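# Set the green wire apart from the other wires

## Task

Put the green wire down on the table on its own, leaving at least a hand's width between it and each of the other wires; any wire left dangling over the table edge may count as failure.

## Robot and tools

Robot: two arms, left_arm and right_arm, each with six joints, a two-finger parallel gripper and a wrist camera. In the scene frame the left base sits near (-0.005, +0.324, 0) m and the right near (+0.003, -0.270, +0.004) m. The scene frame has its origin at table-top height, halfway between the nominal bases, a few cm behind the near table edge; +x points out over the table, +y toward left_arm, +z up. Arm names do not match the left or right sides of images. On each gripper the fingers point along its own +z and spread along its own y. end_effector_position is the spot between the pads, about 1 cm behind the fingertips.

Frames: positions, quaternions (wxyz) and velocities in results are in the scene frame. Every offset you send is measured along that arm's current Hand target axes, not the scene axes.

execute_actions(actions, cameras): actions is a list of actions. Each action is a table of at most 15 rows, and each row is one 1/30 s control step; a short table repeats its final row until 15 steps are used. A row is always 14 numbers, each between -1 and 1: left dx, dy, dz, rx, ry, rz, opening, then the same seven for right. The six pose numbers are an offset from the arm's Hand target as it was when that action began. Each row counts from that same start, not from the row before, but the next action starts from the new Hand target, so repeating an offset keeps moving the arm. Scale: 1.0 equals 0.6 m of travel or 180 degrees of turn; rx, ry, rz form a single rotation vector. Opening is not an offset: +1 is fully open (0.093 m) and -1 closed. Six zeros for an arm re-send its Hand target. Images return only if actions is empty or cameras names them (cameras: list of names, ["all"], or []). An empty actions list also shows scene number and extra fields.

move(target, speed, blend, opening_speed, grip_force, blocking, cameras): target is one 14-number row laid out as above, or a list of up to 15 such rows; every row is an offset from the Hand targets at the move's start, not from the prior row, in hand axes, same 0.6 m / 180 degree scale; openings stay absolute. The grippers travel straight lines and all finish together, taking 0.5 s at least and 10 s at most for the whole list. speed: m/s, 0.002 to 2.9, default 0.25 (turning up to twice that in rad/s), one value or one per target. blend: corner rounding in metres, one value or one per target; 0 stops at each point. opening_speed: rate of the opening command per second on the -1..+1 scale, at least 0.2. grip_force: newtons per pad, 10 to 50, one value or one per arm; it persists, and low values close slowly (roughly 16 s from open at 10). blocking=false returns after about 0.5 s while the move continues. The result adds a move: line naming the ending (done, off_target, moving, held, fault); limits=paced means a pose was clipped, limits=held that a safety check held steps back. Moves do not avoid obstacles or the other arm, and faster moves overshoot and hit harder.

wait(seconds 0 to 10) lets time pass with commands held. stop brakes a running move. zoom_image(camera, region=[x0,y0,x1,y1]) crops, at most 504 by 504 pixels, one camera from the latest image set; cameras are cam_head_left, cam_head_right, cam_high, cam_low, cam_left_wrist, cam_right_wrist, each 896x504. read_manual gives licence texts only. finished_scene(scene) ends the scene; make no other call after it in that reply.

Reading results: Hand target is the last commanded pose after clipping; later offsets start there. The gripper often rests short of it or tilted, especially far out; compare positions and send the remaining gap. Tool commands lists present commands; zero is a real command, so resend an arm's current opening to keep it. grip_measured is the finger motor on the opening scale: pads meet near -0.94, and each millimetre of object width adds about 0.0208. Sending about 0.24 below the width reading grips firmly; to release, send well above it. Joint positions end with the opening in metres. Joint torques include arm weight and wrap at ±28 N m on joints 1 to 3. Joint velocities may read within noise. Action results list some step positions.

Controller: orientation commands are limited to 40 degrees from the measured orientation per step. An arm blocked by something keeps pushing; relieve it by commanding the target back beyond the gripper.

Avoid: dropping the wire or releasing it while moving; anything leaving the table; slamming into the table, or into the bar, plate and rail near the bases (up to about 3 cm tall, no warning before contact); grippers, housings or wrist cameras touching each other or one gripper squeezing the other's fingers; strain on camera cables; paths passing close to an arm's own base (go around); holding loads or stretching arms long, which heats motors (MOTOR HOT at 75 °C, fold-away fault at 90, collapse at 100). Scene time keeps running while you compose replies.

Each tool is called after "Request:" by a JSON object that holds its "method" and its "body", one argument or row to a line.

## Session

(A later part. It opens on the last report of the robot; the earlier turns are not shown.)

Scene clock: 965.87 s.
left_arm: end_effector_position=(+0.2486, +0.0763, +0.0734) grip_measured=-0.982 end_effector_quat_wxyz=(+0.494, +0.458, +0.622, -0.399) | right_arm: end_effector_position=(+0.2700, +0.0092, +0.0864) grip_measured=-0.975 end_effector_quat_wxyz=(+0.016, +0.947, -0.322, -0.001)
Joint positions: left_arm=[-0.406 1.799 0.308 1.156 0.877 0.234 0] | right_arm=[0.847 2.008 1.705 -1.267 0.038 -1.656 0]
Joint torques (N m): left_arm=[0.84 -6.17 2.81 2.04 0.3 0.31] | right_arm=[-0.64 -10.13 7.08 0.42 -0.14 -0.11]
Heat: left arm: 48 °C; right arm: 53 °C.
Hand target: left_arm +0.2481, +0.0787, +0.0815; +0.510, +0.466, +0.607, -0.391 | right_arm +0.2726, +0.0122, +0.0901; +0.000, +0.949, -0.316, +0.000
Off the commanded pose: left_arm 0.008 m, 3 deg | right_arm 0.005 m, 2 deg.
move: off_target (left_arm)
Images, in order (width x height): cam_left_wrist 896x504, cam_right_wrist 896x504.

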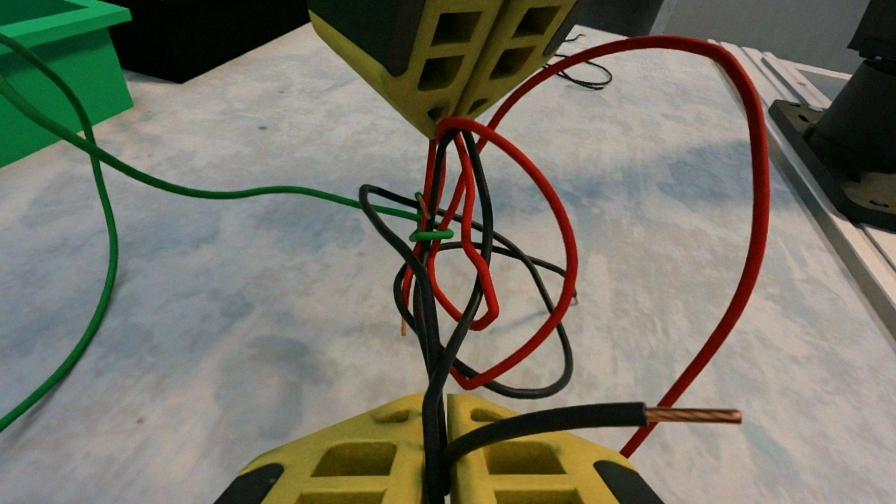

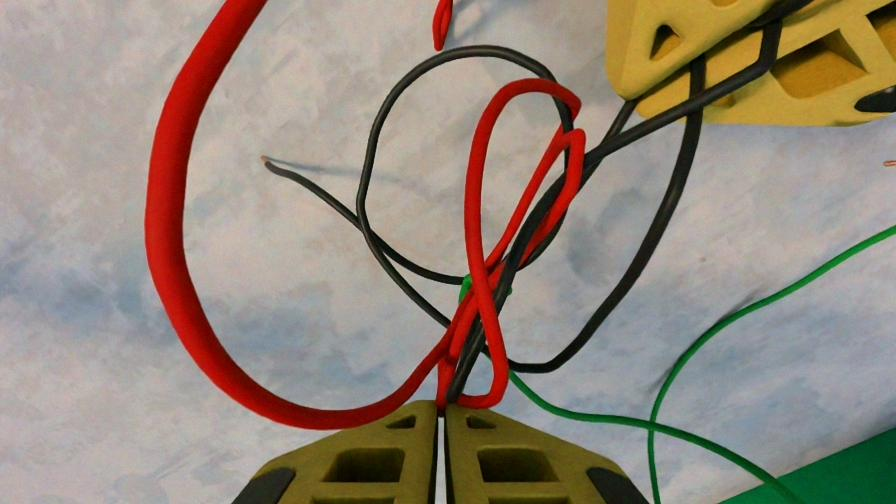

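Request:
{"method": "move", "body": {
  "target": [
    [0,0,0,0,0,0,0.3, 0,0,0,0,0,0,-1],
    [0,0,-0.1167,0,0,0,0.3, 0,0,0,0,0,0,-1],
    [-0.07,0,-0.1167,0,0,-0.5,0.0, 0,0,-0.1,0,0,0,-1]
  ],
  "speed": 0.1,
  "cameras": ["cam_right_wrist","cam_left_wrist"]
}}

Scene clock: 996.00 s.
left_arm: end_effector_position=(+0.2250, +0.1421, +0.1196) grip_measured=+0.299 end_effector_quat_wxyz=(+0.077, -0.107, +0.765, -0.631) | right_arm: end_effector_position=(+0.2737, +0.0111, +0.1399) grip_measured=-0.975 end_effector_quat_wxyz=(+0.007, +0.947, -0.322, +0.003)
Joint positions: left_arm=[-0.138 1.272 0.256 0.517 1.12 -1.116 0.06] | right_arm=[0.847 2.008 1.918 -1.461 0.038 -1.656 0]
Joint torques (N m): left_arm=[-0.72 -3.63 9.37 1.66 0.3 0.06] | right_arm=[-0.44 -9.46 10.32 0.01 -0.18 -0.09]
Heat: left arm: 47 °C; right arm: 51 °C.
Hand target: left_arm +0.2321, +0.1385, +0.1343; +0.091, -0.091, +0.760, -0.636 (not the last commanded pose) | right_arm +0.2726, +0.0123, +0.1492; +0.000, +0.949, -0.316, +0.000 (not the last commanded pose)
Tool commands: left_gripper/opening=+0.3 right_gripper/opening=-1.0
Off the commanded pose: left_arm 0.017 m, 2 deg | right_arm 0.010 m, 1 deg.
move: off_target (left_arm; path cut at 10 s); path passed 2 of 3 targets; target 3's new opening was not sent
Images, in order (width x height): cam_left_wrist 896x504, cam_right_wrist 896x504.

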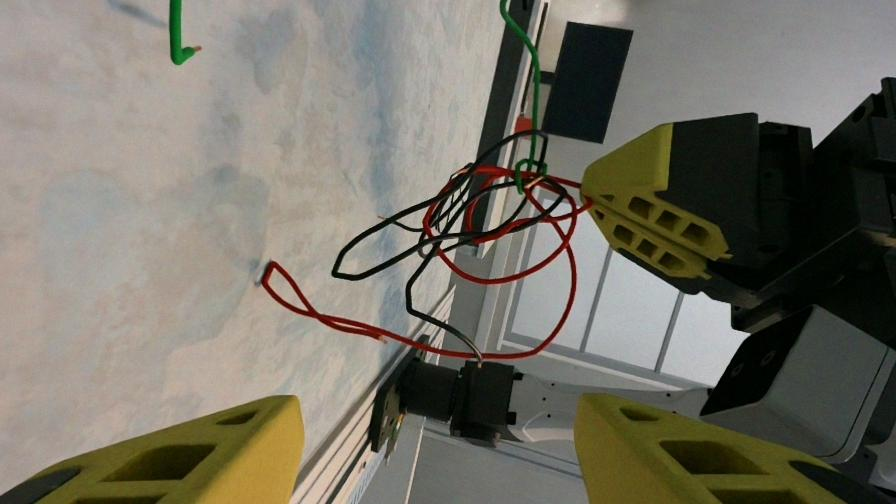

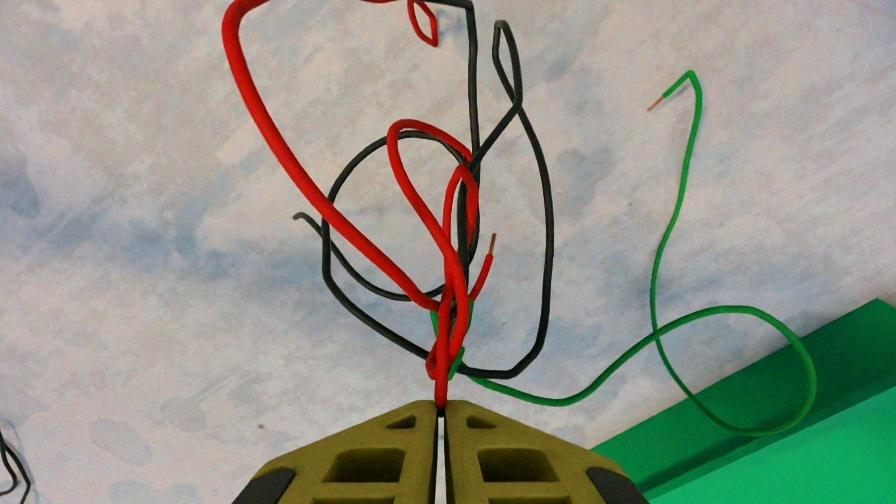

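Request:
{"method": "zoom_image", "body": {
  "camera": "cam_left_wrist",
  "region": [480, 110, 620, 230]
}}

Request:
{"method": "zoom_image", "body": {
  "camera": "cam_right_wrist",
  "region": [390, 280, 530, 410]
}}

Scaled by 3.600 from the camera's 896x504 image, which has a finer 1280x720 frame.

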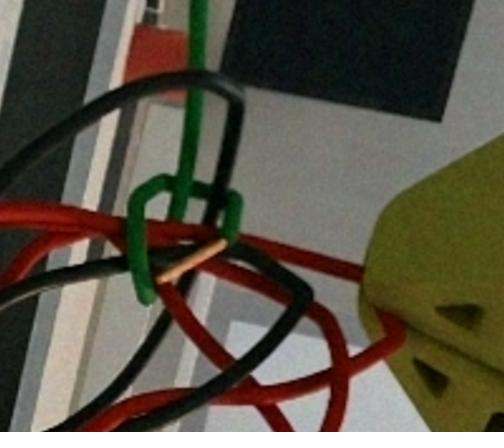

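Scaled by 3.600 from the camera's 896x504 image, which has a finer 1280x720 frame.

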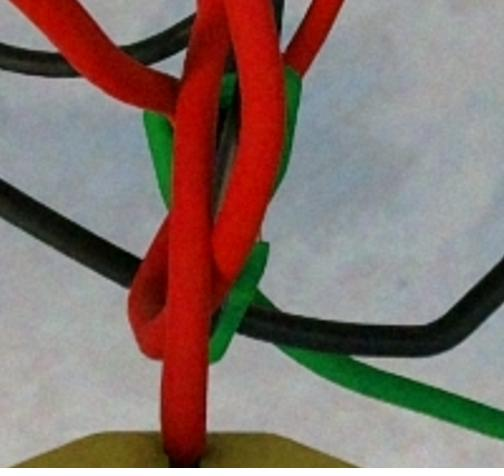

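Request:
{"method": "move", "body": {
  "target": [
    [0,0,0,0,0,0,-0.6, -0.0667,0.05,0,0,0,0,-1],
    [-0.0005,-0.013,0.114,0.111,0,0,-0.6, -0.0667,0.05,0,0,0,0,-1]
  ],
  "speed": 0.12,
  "blend": 0.02,
  "cameras": ["cam_right_wrist","cam_left_wrist"]
}}

Scene clock: 1020.50 s.
left_arm: end_effector_position=(+0.2461, +0.0771, +0.1151) grip_measured=-0.599 end_effector_quat_wxyz=(+0.073, -0.098, +0.707, -0.697) | right_arm: end_effector_position=(+0.2245, +0.0093, +0.1343) grip_measured=-0.975 end_effector_quat_wxyz=(+0.029, +0.949, -0.314, -0.005)
Joint positions: left_arm=[-0.391 1.843 0.278 1.507 0.936 -1.541 0.016] | right_arm=[0.946 1.913 1.754 -1.442 0.039 -1.571 0]
Joint torques (N m): left_arm=[-0.76 -4.21 5.72 2.55 0 0.06] | right_arm=[0.09 -12.11 7.02 0.31 -0.12 0.16]
Heat: left arm: 45 °C; right arm: 50 °C.
Hand target: left_arm +0.2500, +0.0721, +0.1302; +0.106, -0.074, +0.638, -0.759 | right_arm +0.2224, +0.0123, +0.1492; +0.000, +0.949, -0.316, +0.000
Off the commanded pose: left_arm 0.016 m, 12 deg | right_arm 0.015 m, 3 deg.
joint sent to its limit (left arm) — joint 4 (wrist pitch), upper limit. The joint targets are off in orientation, not in position.
move: off_target (left_arm, right_arm); blend cut to 0 m at target 1
Images, in order (width x height): cam_left_wrist 896x504, cam_right_wrist 896x504.

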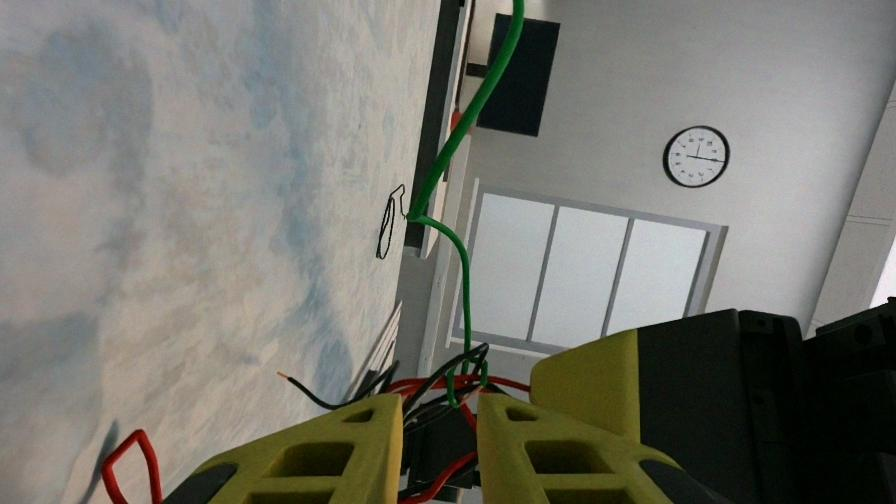

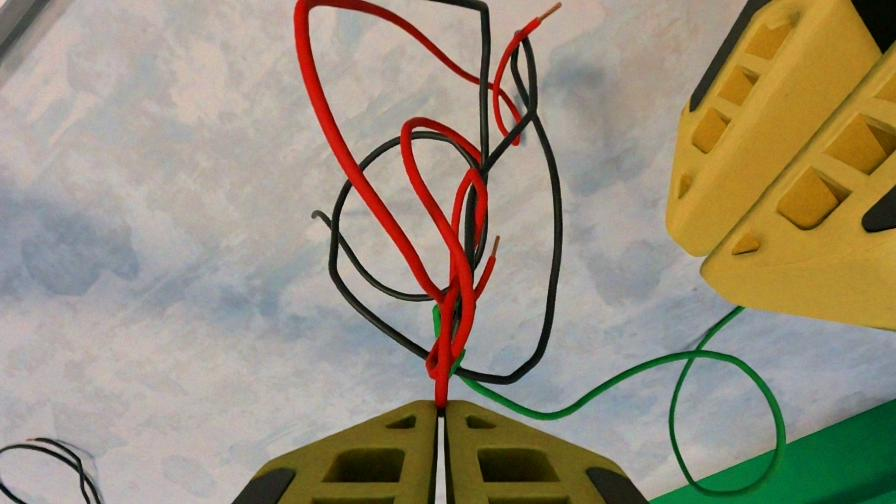

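Request:
{"method": "move", "body": {
  "target": [-0.0303,0.0035,0.05,-0.06,0,0,-0.66, 0,0,0,0,0,0,-1],
  "speed": 0.06,
  "cameras": ["cam_right_wrist","cam_left_wrist"]
}}

Scene clock: 1027.53 s.
left_arm: end_effector_position=(+0.2712, +0.0535, +0.1148) grip_measured=-0.659 end_effector_quat_wxyz=(+0.072, -0.113, +0.718, -0.683) | right_arm: end_effector_position=(+0.2245, +0.0093, +0.1343) grip_measured=-0.975 end_effector_quat_wxyz=(+0.029, +0.949, -0.314, -0.005)
Joint positions: left_arm=[-0.448 1.843 0.405 1.327 0.858 -1.522 0.014] | right_arm=[0.946 1.913 1.754 -1.442 0.039 -1.571 0]
Joint torques (N m): left_arm=[-0.77 -7.06 6.68 2.08 0.03 0.38] | right_arm=[0.18 -12.08 7.13 0.32 -0.15 0.16]
Heat: left arm: 45 °C; right arm: 51 °C.
Hand target: left_arm +0.2752, +0.0478, +0.1338; +0.098, -0.084, +0.707, -0.695 | right_arm +0.2224, +0.0123, +0.1492; +0.000, +0.949, -0.316, +0.000
Off the commanded pose: left_arm 0.020 m, 5 deg | right_arm 0.015 m, 3 deg.
move: off_target (left_arm, right_arm)
Images, in order (width x height): cam_left_wrist 896x504, cam_right_wrist 896x504.

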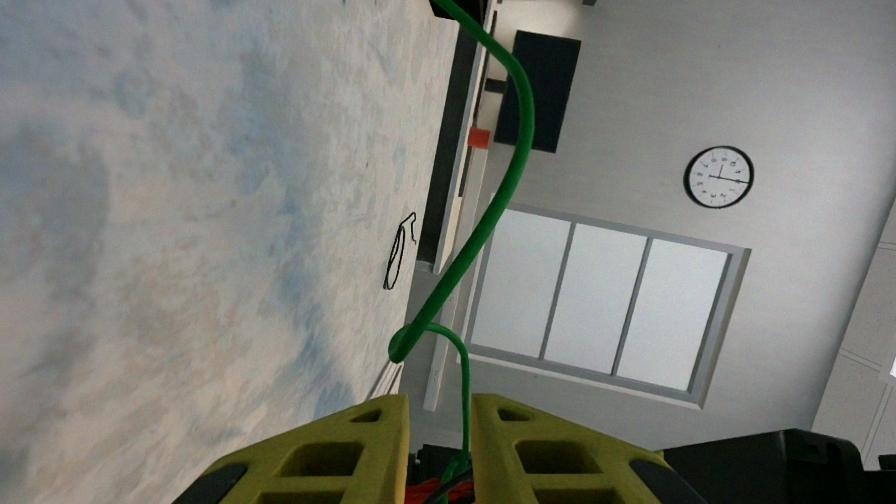

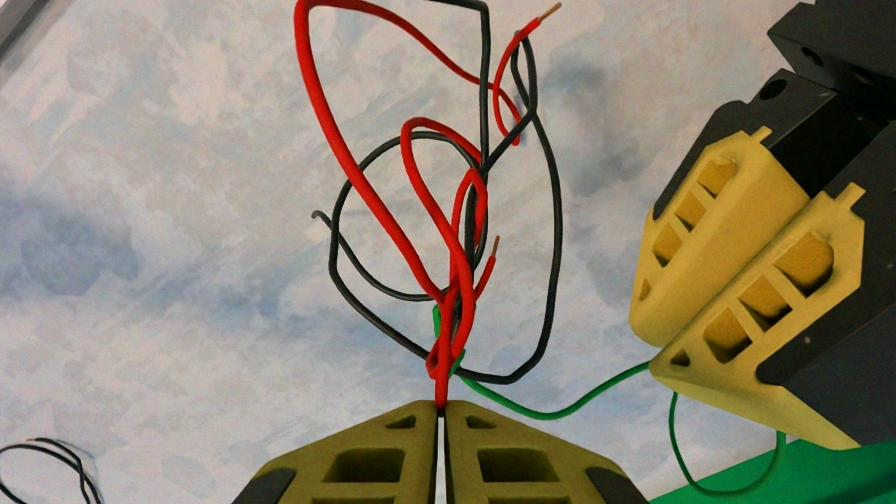

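Request:
{"method": "move", "body": {
  "target": [
    [-0.022,-0.006,0.013,0,0,0,-0.66, 0,0,0,0,0,0,-1],
    [-0.022,-0.006,0.013,0,0,0,-1, 0,0,0,0,0,0,-1]
  ],
  "speed": 0.05,
  "cameras": ["cam_right_wrist","cam_left_wrist"]
}}

Scene clock: 1031.10 s.
left_arm: end_effector_position=(+0.2845, +0.0473, +0.1233) grip_measured=-0.989 end_effector_quat_wxyz=(+0.077, -0.109, +0.716, -0.686) | right_arm: end_effector_position=(+0.2246, +0.0094, +0.1343) grip_measured=-0.975 end_effector_quat_wxyz=(+0.028, +0.949, -0.314, -0.005)
Joint positions: left_arm=[-0.448 1.843 0.467 1.278 0.858 -1.52 0] | right_arm=[0.946 1.913 1.754 -1.441 0.039 -1.571 0]
Joint torques (N m): left_arm=[0.01 -5.98 7.25 2.07 0.12 0.38] | right_arm=[0.1 -12.19 6.98 0.3 -0.13 0.15]
Heat: left arm: 45 °C; right arm: 51 °C.
Hand target: left_arm +0.2898, +0.0436, +0.1374; +0.098, -0.084, +0.707, -0.695 | right_arm +0.2225, +0.0124, +0.1492; +0.000, +0.949, -0.316, +0.000
Off the commanded pose: left_arm 0.016 m, 4 deg | right_arm 0.015 m, 3 deg.
move: off_target (left_arm, right_arm); target 2's new opening was sent with left_arm's hand 0.016 m and 4 deg from that target
Images, in order (width x height): cam_left_wrist 896x504, cam_right_wrist 896x504.

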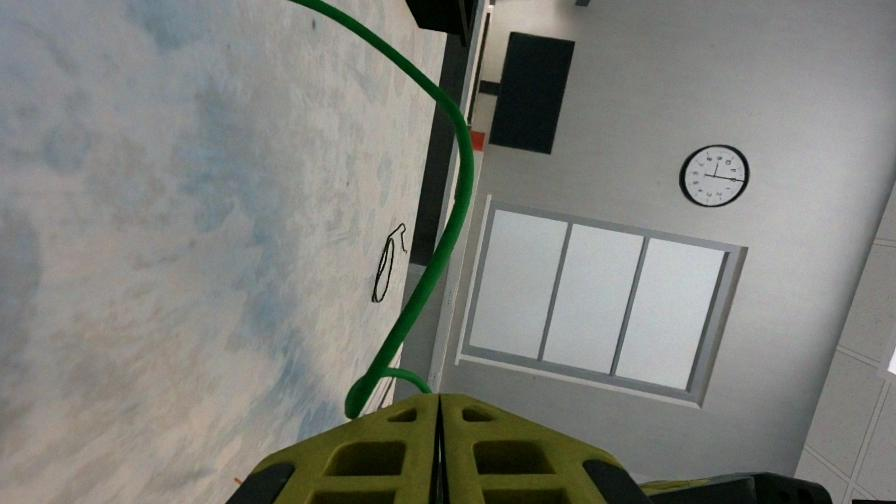

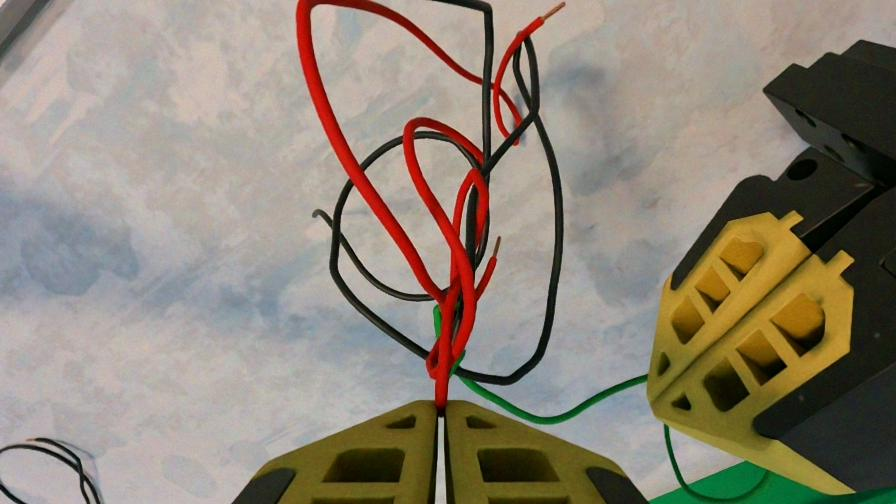

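Request:
{"method": "move", "body": {
  "target": [
    [0,0,0,0,0,0,-0.3, 0,0,0,0,0,0,-1],
    [0,0,-0.1167,0,0,0,-0.3, 0.04,-0.03,-0.05,0,0,0,-1],
    [0.0792,0.0203,-0.0918,0,0,0.5,0.35, 0.04,-0.03,-0.05,0,0,0,-1]
  ],
  "speed": 0.14,
  "cameras": ["cam_right_wrist","cam_left_wrist"]
}}

Scene clock: 1051.47 s.
left_arm: end_effector_position=(+0.2334, +0.0866, +0.1174) grip_measured=+0.349 end_effector_quat_wxyz=(+0.542, +0.430, +0.580, -0.431) | right_arm: end_effector_position=(+0.2531, +0.0117, +0.1770) grip_measured=-0.975 end_effector_quat_wxyz=(-0.006, +0.946, -0.323, +0.008)
Joint positions: left_arm=[-0.383 1.734 0.211 1.427 0.923 0.06 0.062] | right_arm=[0.892 1.948 1.977 -1.554 0.039 -1.609 0]
Joint torques (N m): left_arm=[-0.75 -4.3 2.95 2.31 0.03 0.31] | right_arm=[-0.44 -7.35 9.88 0.07 -0.13 -0.12]
Heat: left arm: 46 °C; right arm: 50 °C.
Hand target: left_arm +0.2300, +0.0849, +0.1251; +0.561, +0.441, +0.559, -0.422 | right_arm +0.2525, +0.0123, +0.1791; +0.001, +0.949, -0.316, +0.000
Off the commanded pose: left_arm 0.008 m, 4 deg | right_arm 0.002 m, 1 deg.
joint sent to its limit (right arm) — joint 4 (wrist pitch), lower limit. The joint targets still meet the commanded pose.
move: off_target (left_arm); target 3's new opening was sent with left_arm's hand 0.009 m and 4 deg from that target
Images, in order (width x height): cam_left_wrist 896x504, cam_right_wrist 896x504.

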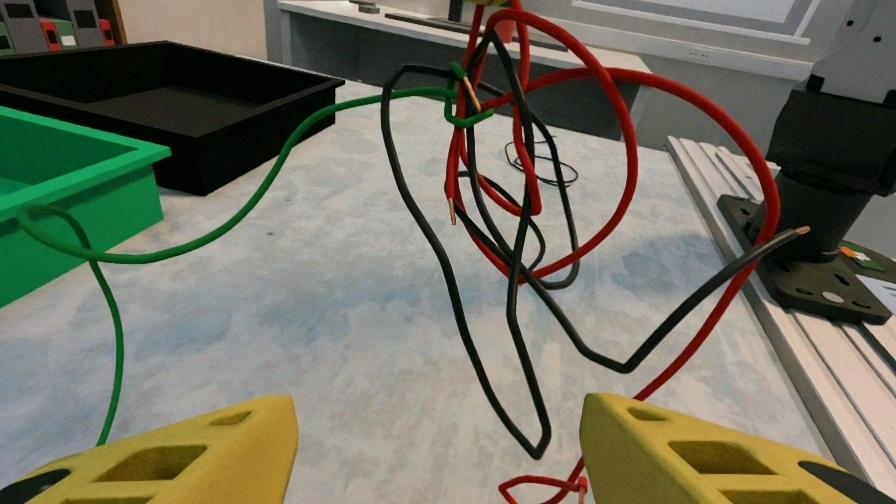

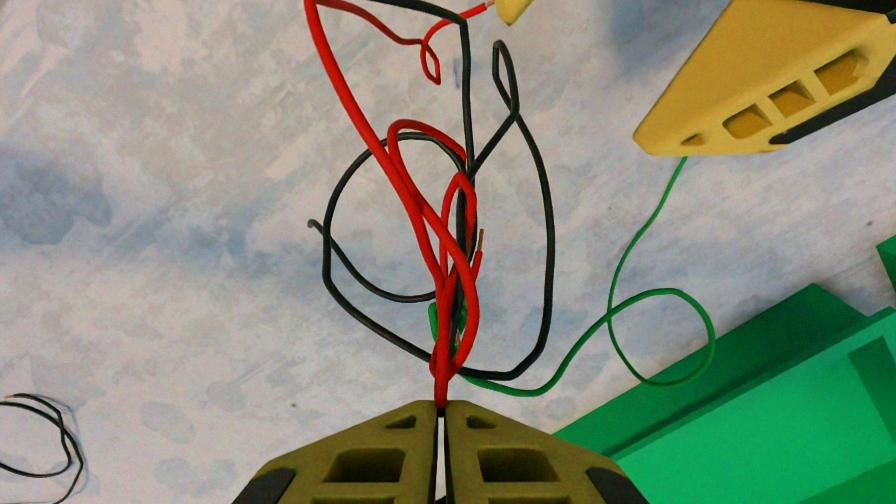

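Request:
{"method": "zoom_image", "body": {
  "camera": "cam_left_wrist",
  "region": [370, 0, 590, 160]
}}

Request:
{"method": "zoom_image", "body": {
  "camera": "cam_left_wrist",
  "region": [425, 50, 515, 140]
}}

Scaled by 2.291 from the camera's 896x504 image, which has a finer 1280x720 frame.

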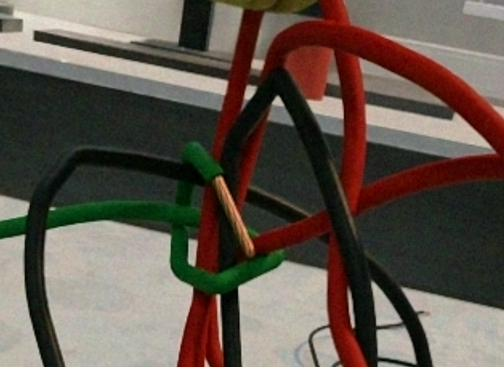

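Scaled by 5.600 from the camera's 896x504 image, which has a finer 1280x720 frame.

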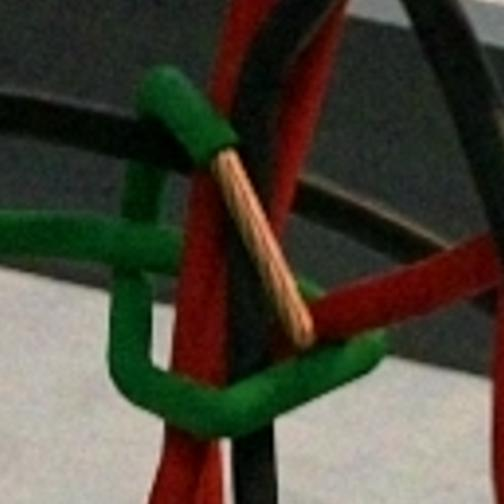

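Request:
{"method": "move", "body": {
  "target": [-0.044,0.0768,0.0417,0.139,0,0,-0.4, 0,0,0,0,0,-0.0833,-1],
  "speed": 0.12,
  "cameras": ["cam_right_wrist","cam_left_wrist"]
}}

Scene clock: 1069.77 s.
left_arm: end_effector_position=(+0.2745, +0.0713, +0.1332) grip_measured=-0.399 end_effector_quat_wxyz=(+0.429, +0.531, +0.482, -0.549) | right_arm: end_effector_position=(+0.2531, +0.0117, +0.1770) grip_measured=-0.975 end_effector_quat_wxyz=(-0.005, +0.980, -0.197, +0.009)
Joint positions: left_arm=[-0.286 1.854 0.718 0.719 1.444 0.35 0.026] | right_arm=[0.892 1.948 1.977 -1.554 0.039 -1.87 0]
Joint torques (N m): left_arm=[0.75 -8.25 8.42 1.41 0.51 0.32] | right_arm=[-0.51 -7.27 9.89 0.06 -0.14 -0.12]
Heat: left arm: 45 °C; right arm: 47 °C.
Hand target: left_arm +0.2805, +0.0720, +0.1522; +0.452, +0.552, +0.454, -0.533 | right_arm +0.2525, +0.0123, +0.1791; +0.000, +0.982, -0.190, +0.000
Off the commanded pose: left_arm 0.020 m, 5 deg | right_arm 0.002 m, 1 deg.
joint sent to its limit (right arm) — joint 4 (wrist pitch), lower limit. The joint targets still meet the commanded pose.
move: off_target (left_arm)
Images, in order (width x height): cam_left_wrist 896x504, cam_right_wrist 896x504.

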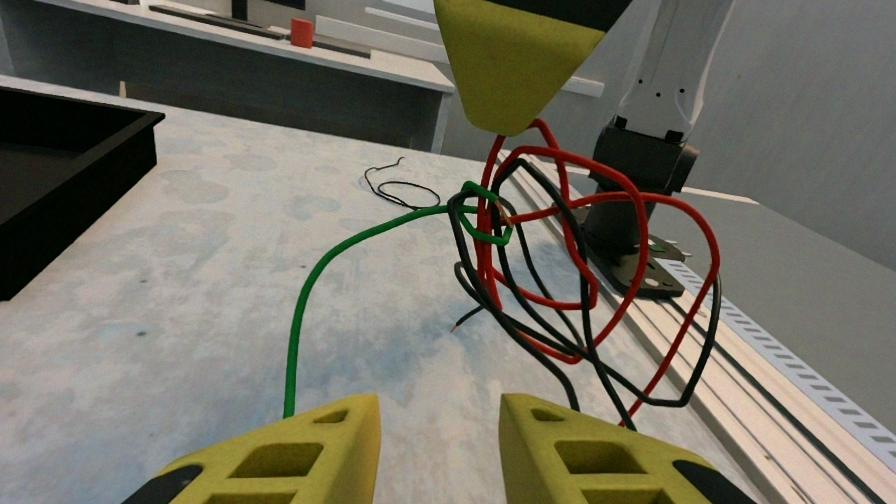

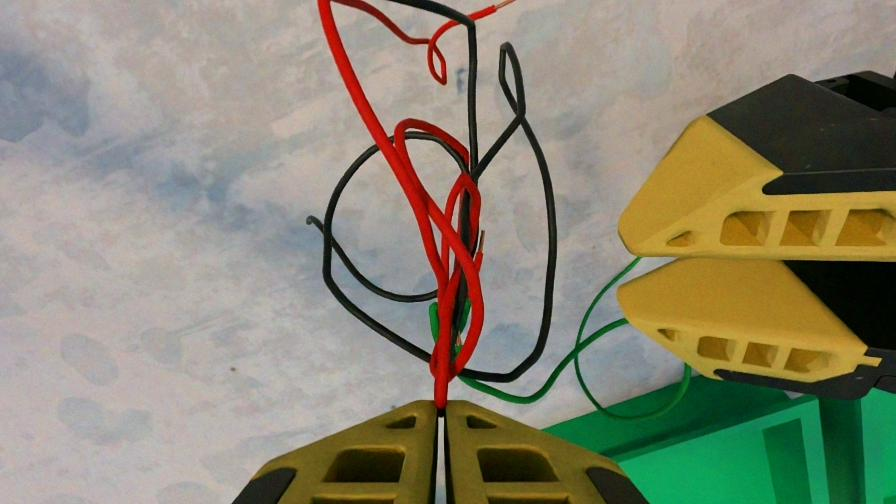

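Request:
{"method": "zoom_image", "body": {
  "camera": "cam_left_wrist",
  "region": [430, 150, 550, 270]
}}

Scaled by 4.200 from the camera's 896x504 image, which has a finer 1280x720 frame.

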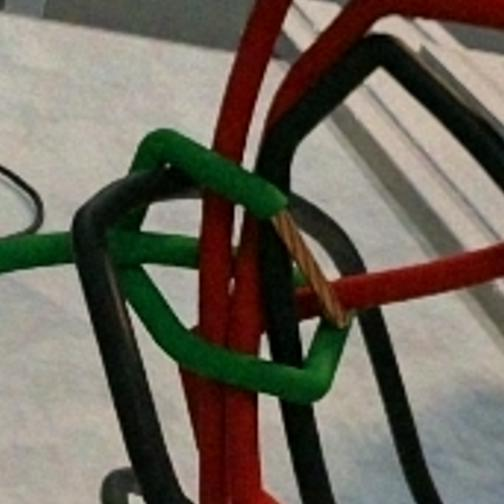

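Request:
{"method": "zoom_image", "body": {
  "camera": "cam_left_wrist",
  "region": [440, 170, 510, 240]
}}

Scaled by 7.200 from the camera's 896x504 image, which has a finer 1280x720 frame.

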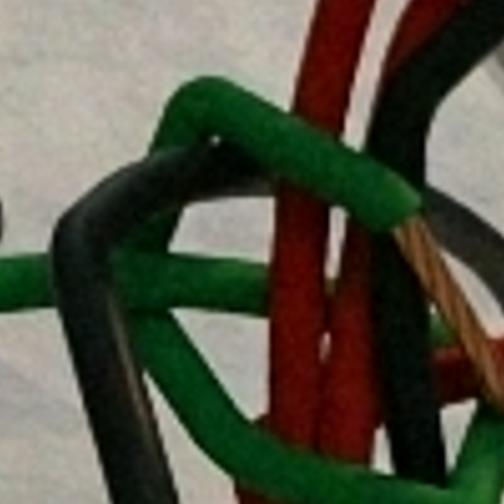

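Request:
{"method": "move", "body": {
  "target": [-0.0558,-0.0177,0.0242,0,0,0.5,-0.6, 0,0,0,0,0,0,-1],
  "speed": 0.1,
  "cameras": ["cam_right_wrist","cam_left_wrist"]
}}

Scene clock: 1094.40 s.
left_arm: end_effector_position=(+0.2694, +0.0628, +0.1684) grip_measured=-0.599 end_effector_quat_wxyz=(+0.693, +0.717, -0.034, -0.074) | right_arm: end_effector_position=(+0.2531, +0.0117, +0.1770) grip_measured=-0.975 end_effector_quat_wxyz=(-0.005, +0.980, -0.197, +0.009)
Joint positions: left_arm=[-0.32 1.736 0.718 0.717 1.396 1.818 0.016] | right_arm=[0.892 1.948 1.977 -1.554 0.039 -1.87 0]
Joint torques (N m): left_arm=[-0.81 -7.77 8.09 1.39 0.41 0.26] | right_arm=[-0.54 -7.39 9.89 0.07 -0.14 -0.11]
Heat: left arm: 47 °C; right arm: 45 °C.
Hand target: left_arm +0.2669, +0.0590, +0.1851; +0.697, +0.712, -0.069, -0.057 | right_arm +0.2525, +0.0123, +0.1791; +0.000, +0.982, -0.190, +0.000
Off the commanded pose: left_arm 0.017 m, 4 deg | right_arm 0.002 m, 1 deg.
joint sent to its limit (right arm) — joint 4 (wrist pitch), lower limit. The joint targets still meet the commanded pose.
move: off_target (left_arm)
Images, in order (width x height): cam_left_wrist 896x504, cam_right_wrist 896x504.

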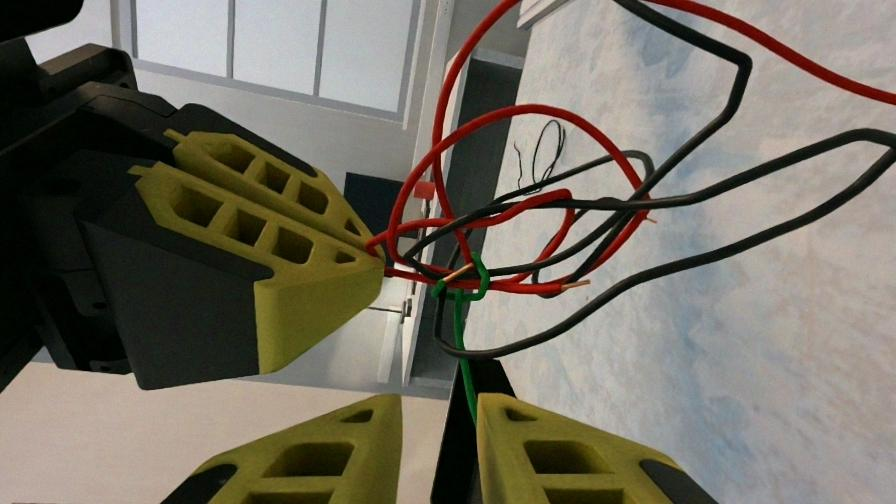

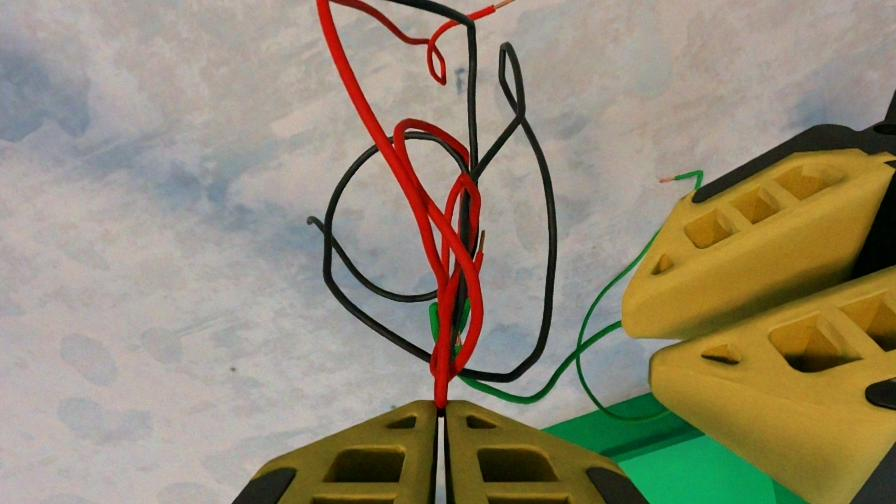

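Request:
{"method": "zoom_image", "body": {
  "camera": "cam_left_wrist",
  "region": [400, 220, 520, 320]
}}

Scaled by 4.200 from the camera's 896x504 image, which has a finer 1280x720 frame.

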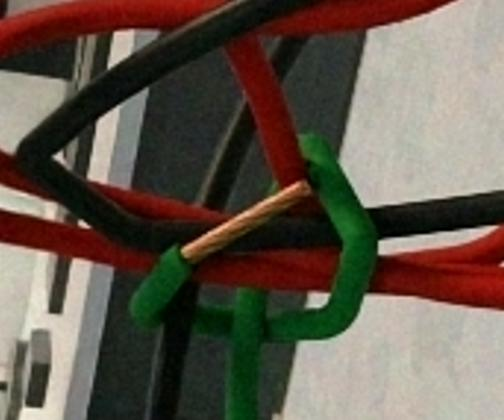

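Request:
{"method": "move", "body": {
  "target": [-0.0173,0.0027,0.0297,0,0,-0.878,-0.6, 0,0,0,0,0,0,-1],
  "speed": 0.25,
  "cameras": ["cam_left_wrist"]
}}

Request:
{"method": "zoom_image", "body": {
  "camera": "cam_left_wrist",
  "region": [380, 240, 580, 420]
}}

Scene clock: 1110.73 s.
left_arm: end_effector_position=(+0.2579, +0.0460, +0.1804) grip_measured=-0.599 end_effector_quat_wxyz=(+0.069, +0.191, +0.692, -0.692) | right_arm: end_effector_position=(+0.2531, +0.0117, +0.1770) grip_measured=-0.975 end_effector_quat_wxyz=(-0.005, +0.980, -0.197, +0.009)
Joint positions: left_arm=[-0.382 1.699 0.718 0.73 1.352 -0.95 0.016] | right_arm=[0.892 1.948 1.977 -1.554 0.039 -1.87 0]
Joint torques (N m): left_arm=[-0.84 -6.45 5.56 1.9 0.19 0.1] | right_arm=[-0.65 -7.38 9.8 0.05 -0.15 -0.11]
Heat: left arm: 48 °C; right arm: 44 °C.
Hand target: left_arm +0.2534, +0.0432, +0.1862; +0.076, +0.203, +0.685, -0.695 | right_arm +0.2525, +0.0123, +0.1791; +0.000, +0.982, -0.190, +0.000
Off the commanded pose: left_arm 0.008 m, 2 deg | right_arm 0.002 m, 1 deg.
joint sent to its limit (right arm) — joint 4 (wrist pitch), lower limit. The joint targets still meet the commanded pose.
move: done
Images, in order (width x height): cam_left_wrist 896x504.

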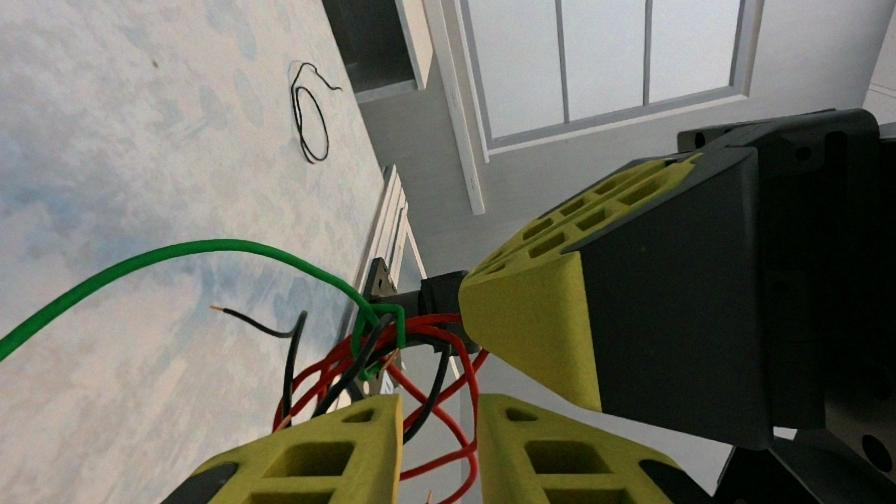

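Scaled by 2.520 from the camera's 896x504 image, which has a finer 1280x720 frame.

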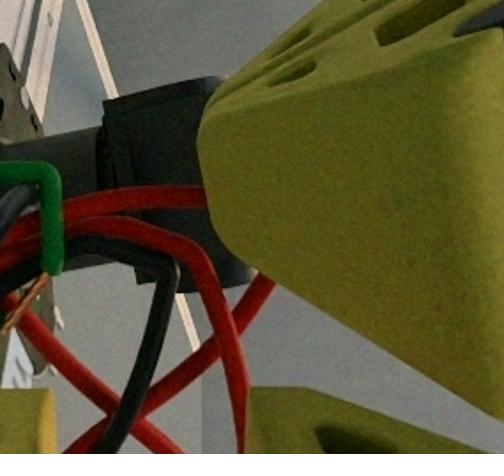

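Request:
{"method": "zoom_image", "body": {
  "camera": "cam_left_wrist",
  "region": [340, 280, 440, 400]
}}

Scaled by 4.200 from the camera's 896x504 image, which has a finer 1280x720 frame.

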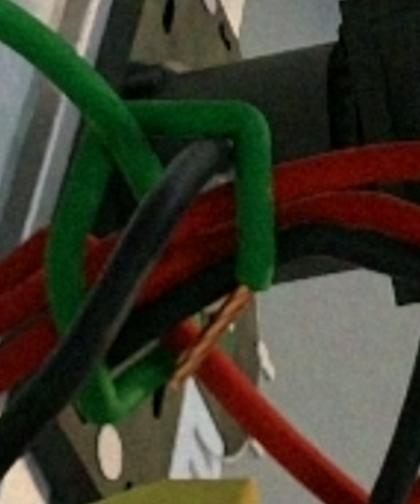

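Request:
{"method": "move", "body": {
  "target": [-0.0075,0.0182,0.018,0,0,0,-0.6, 0,0,0,0,0,0,-1],
  "speed": 0.08,
  "cameras": ["cam_left_wrist"]
}}

Request:
{"method": "zoom_image", "body": {
  "camera": "cam_left_wrist",
  "region": [370, 290, 510, 430]
}}

Scene clock: 1117.33 s.
left_arm: end_effector_position=(+0.2587, +0.0363, +0.1696) grip_measured=-0.599 end_effector_quat_wxyz=(+0.065, +0.188, +0.694, -0.692) | right_arm: end_effector_position=(+0.2531, +0.0117, +0.1770) grip_measured=-0.975 end_effector_quat_wxyz=(-0.005, +0.980, -0.197, +0.009)
Joint positions: left_arm=[-0.409 1.751 0.718 0.796 1.327 -0.974 0.016] | right_arm=[0.892 1.948 1.977 -1.554 0.039 -1.87 0]
Joint torques (N m): left_arm=[-0.77 -5.5 7.62 1.96 0.17 0.07] | right_arm=[-0.5 -7.3 9.92 0.06 -0.12 -0.12]
Heat: left arm: 48 °C; right arm: 44 °C.
Hand target: left_arm +0.2598, +0.0313, +0.1777; +0.076, +0.203, +0.685, -0.695 | right_arm +0.2525, +0.0123, +0.1791; +0.000, +0.982, -0.190, +0.000
Off the commanded pose: left_arm 0.010 m, 2 deg | right_arm 0.002 m, 1 deg.
joint sent to its limit (right arm) — joint 4 (wrist pitch), lower limit. The joint targets still meet the commanded pose.
move: done
Images, in order (width x height): cam_left_wrist 896x504.

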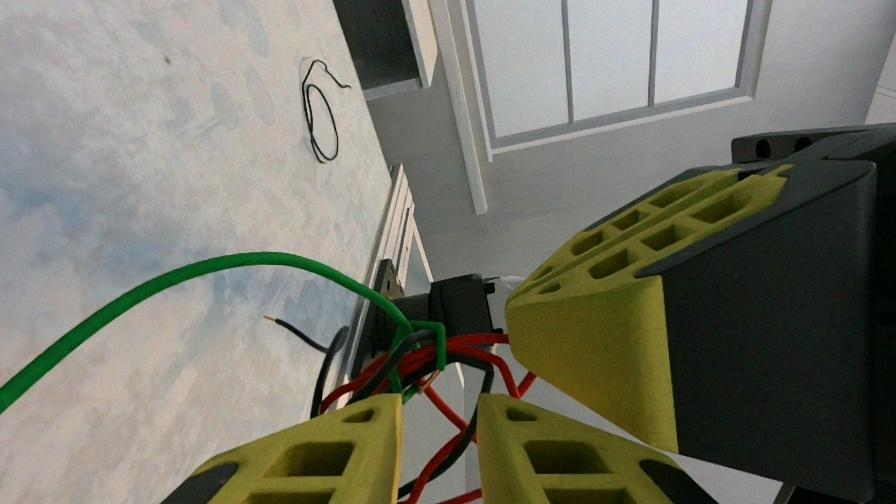

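Scaled by 3.600 from the camera's 896x504 image, which has a finer 1280x720 frame.

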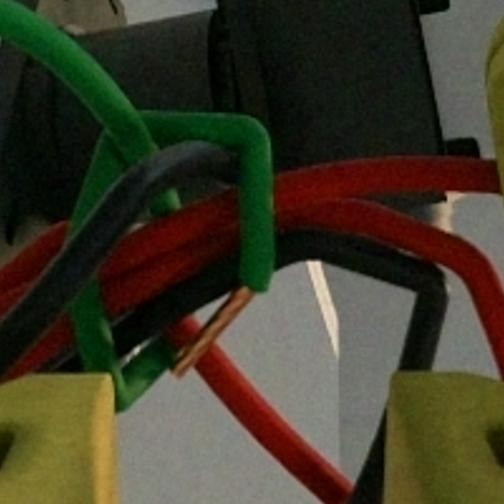

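Request:
{"method": "move", "body": {
  "target": [-0.0067,0.001,0.0133,0,0,0,-0.76, 0,0,0,0,0,0,-1],
  "speed": 0.05,
  "cameras": ["cam_left_wrist","cam_right_wrist"]
}}

Request:
{"method": "zoom_image", "body": {
  "camera": "cam_left_wrist",
  "region": [370, 310, 510, 450]
}}

Request:
{"method": "zoom_image", "body": {
  "camera": "cam_right_wrist",
  "region": [400, 270, 540, 410]
}}

Scene clock: 1122.53 s.
left_arm: end_effector_position=(+0.2571, +0.0299, +0.1645) grip_measured=-0.759 end_effector_quat_wxyz=(+0.058, +0.183, +0.698, -0.690) | right_arm: end_effector_position=(+0.2531, +0.0117, +0.1770) grip_measured=-0.975 end_effector_quat_wxyz=(-0.005, +0.980, -0.197, +0.009)
Joint positions: left_arm=[-0.429 1.769 0.718 0.812 1.307 -0.992 0.009] | right_arm=[0.892 1.948 1.977 -1.554 0.039 -1.87 0]
Joint torques (N m): left_arm=[-0.8 -5.57 9.48 1.98 0.15 0.03] | right_arm=[-0.55 -7.25 9.89 0.05 -0.12 -0.11]
Heat: left arm: 48 °C; right arm: 44 °C.
Hand target: left_arm +0.2623, +0.0228, +0.1785; +0.077, +0.203, +0.685, -0.695 | right_arm +0.2525, +0.0123, +0.1791; +0.000, +0.982, -0.190, +0.000
Off the commanded pose: left_arm 0.017 m, 4 deg | right_arm 0.002 m, 1 deg.
joint sent to its limit (right arm) — joint 4 (wrist pitch), lower limit. The joint targets still meet the commanded pose.
move: off_target (left_arm)
Images, in order (width x height): cam_left_wrist 896x504, cam_right_wrist 896x504.

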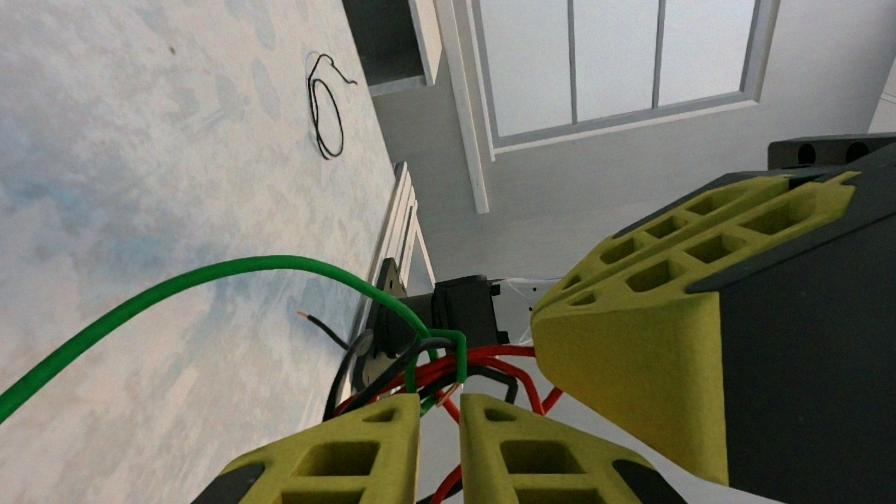

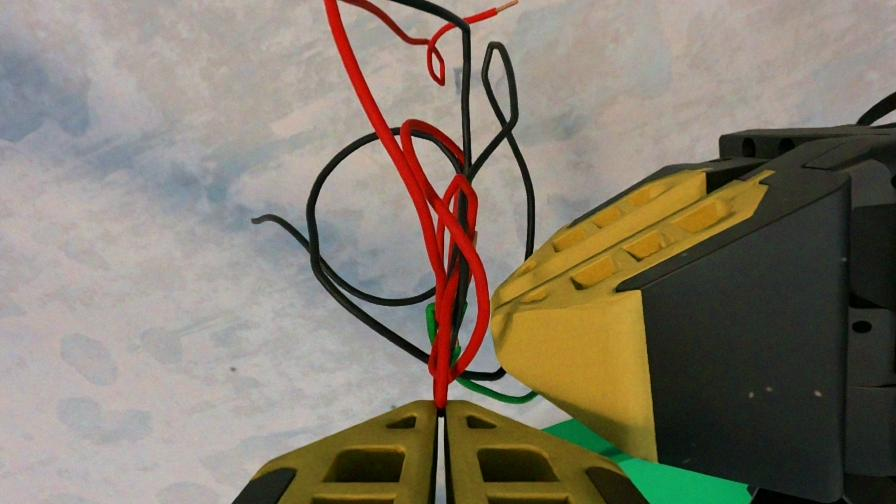

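Scaled by 3.600 from the camera's 896x504 image, which has a finer 1280x720 frame.

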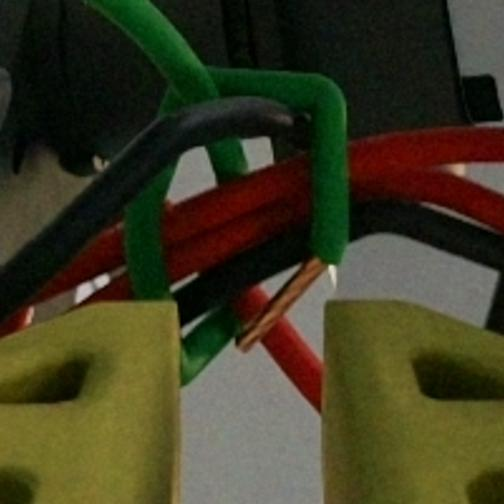

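Scaled by 3.600 from the camera's 896x504 image, which has a finer 1280x720 frame.

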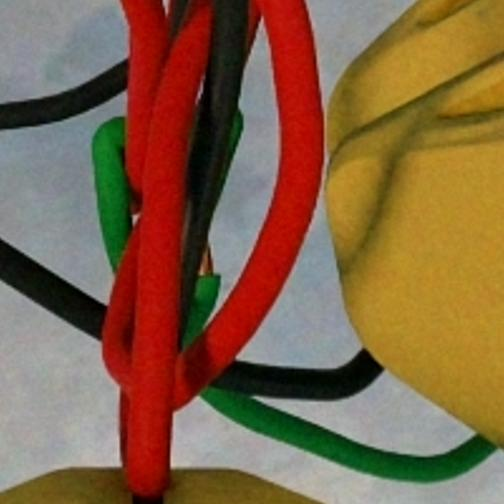

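Request:
{"method": "zoom_image", "body": {
  "camera": "cam_left_wrist",
  "region": [380, 340, 600, 504]
}}

Scaled by 2.291 from the camera's 896x504 image, which has a finer 1280x720 frame.

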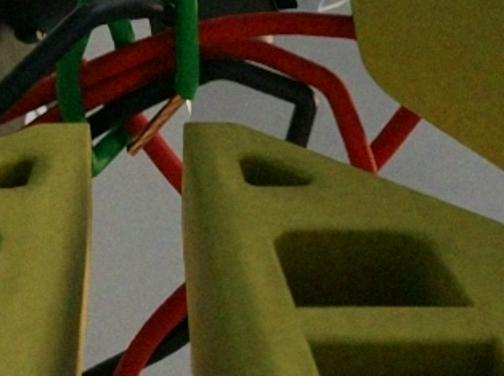

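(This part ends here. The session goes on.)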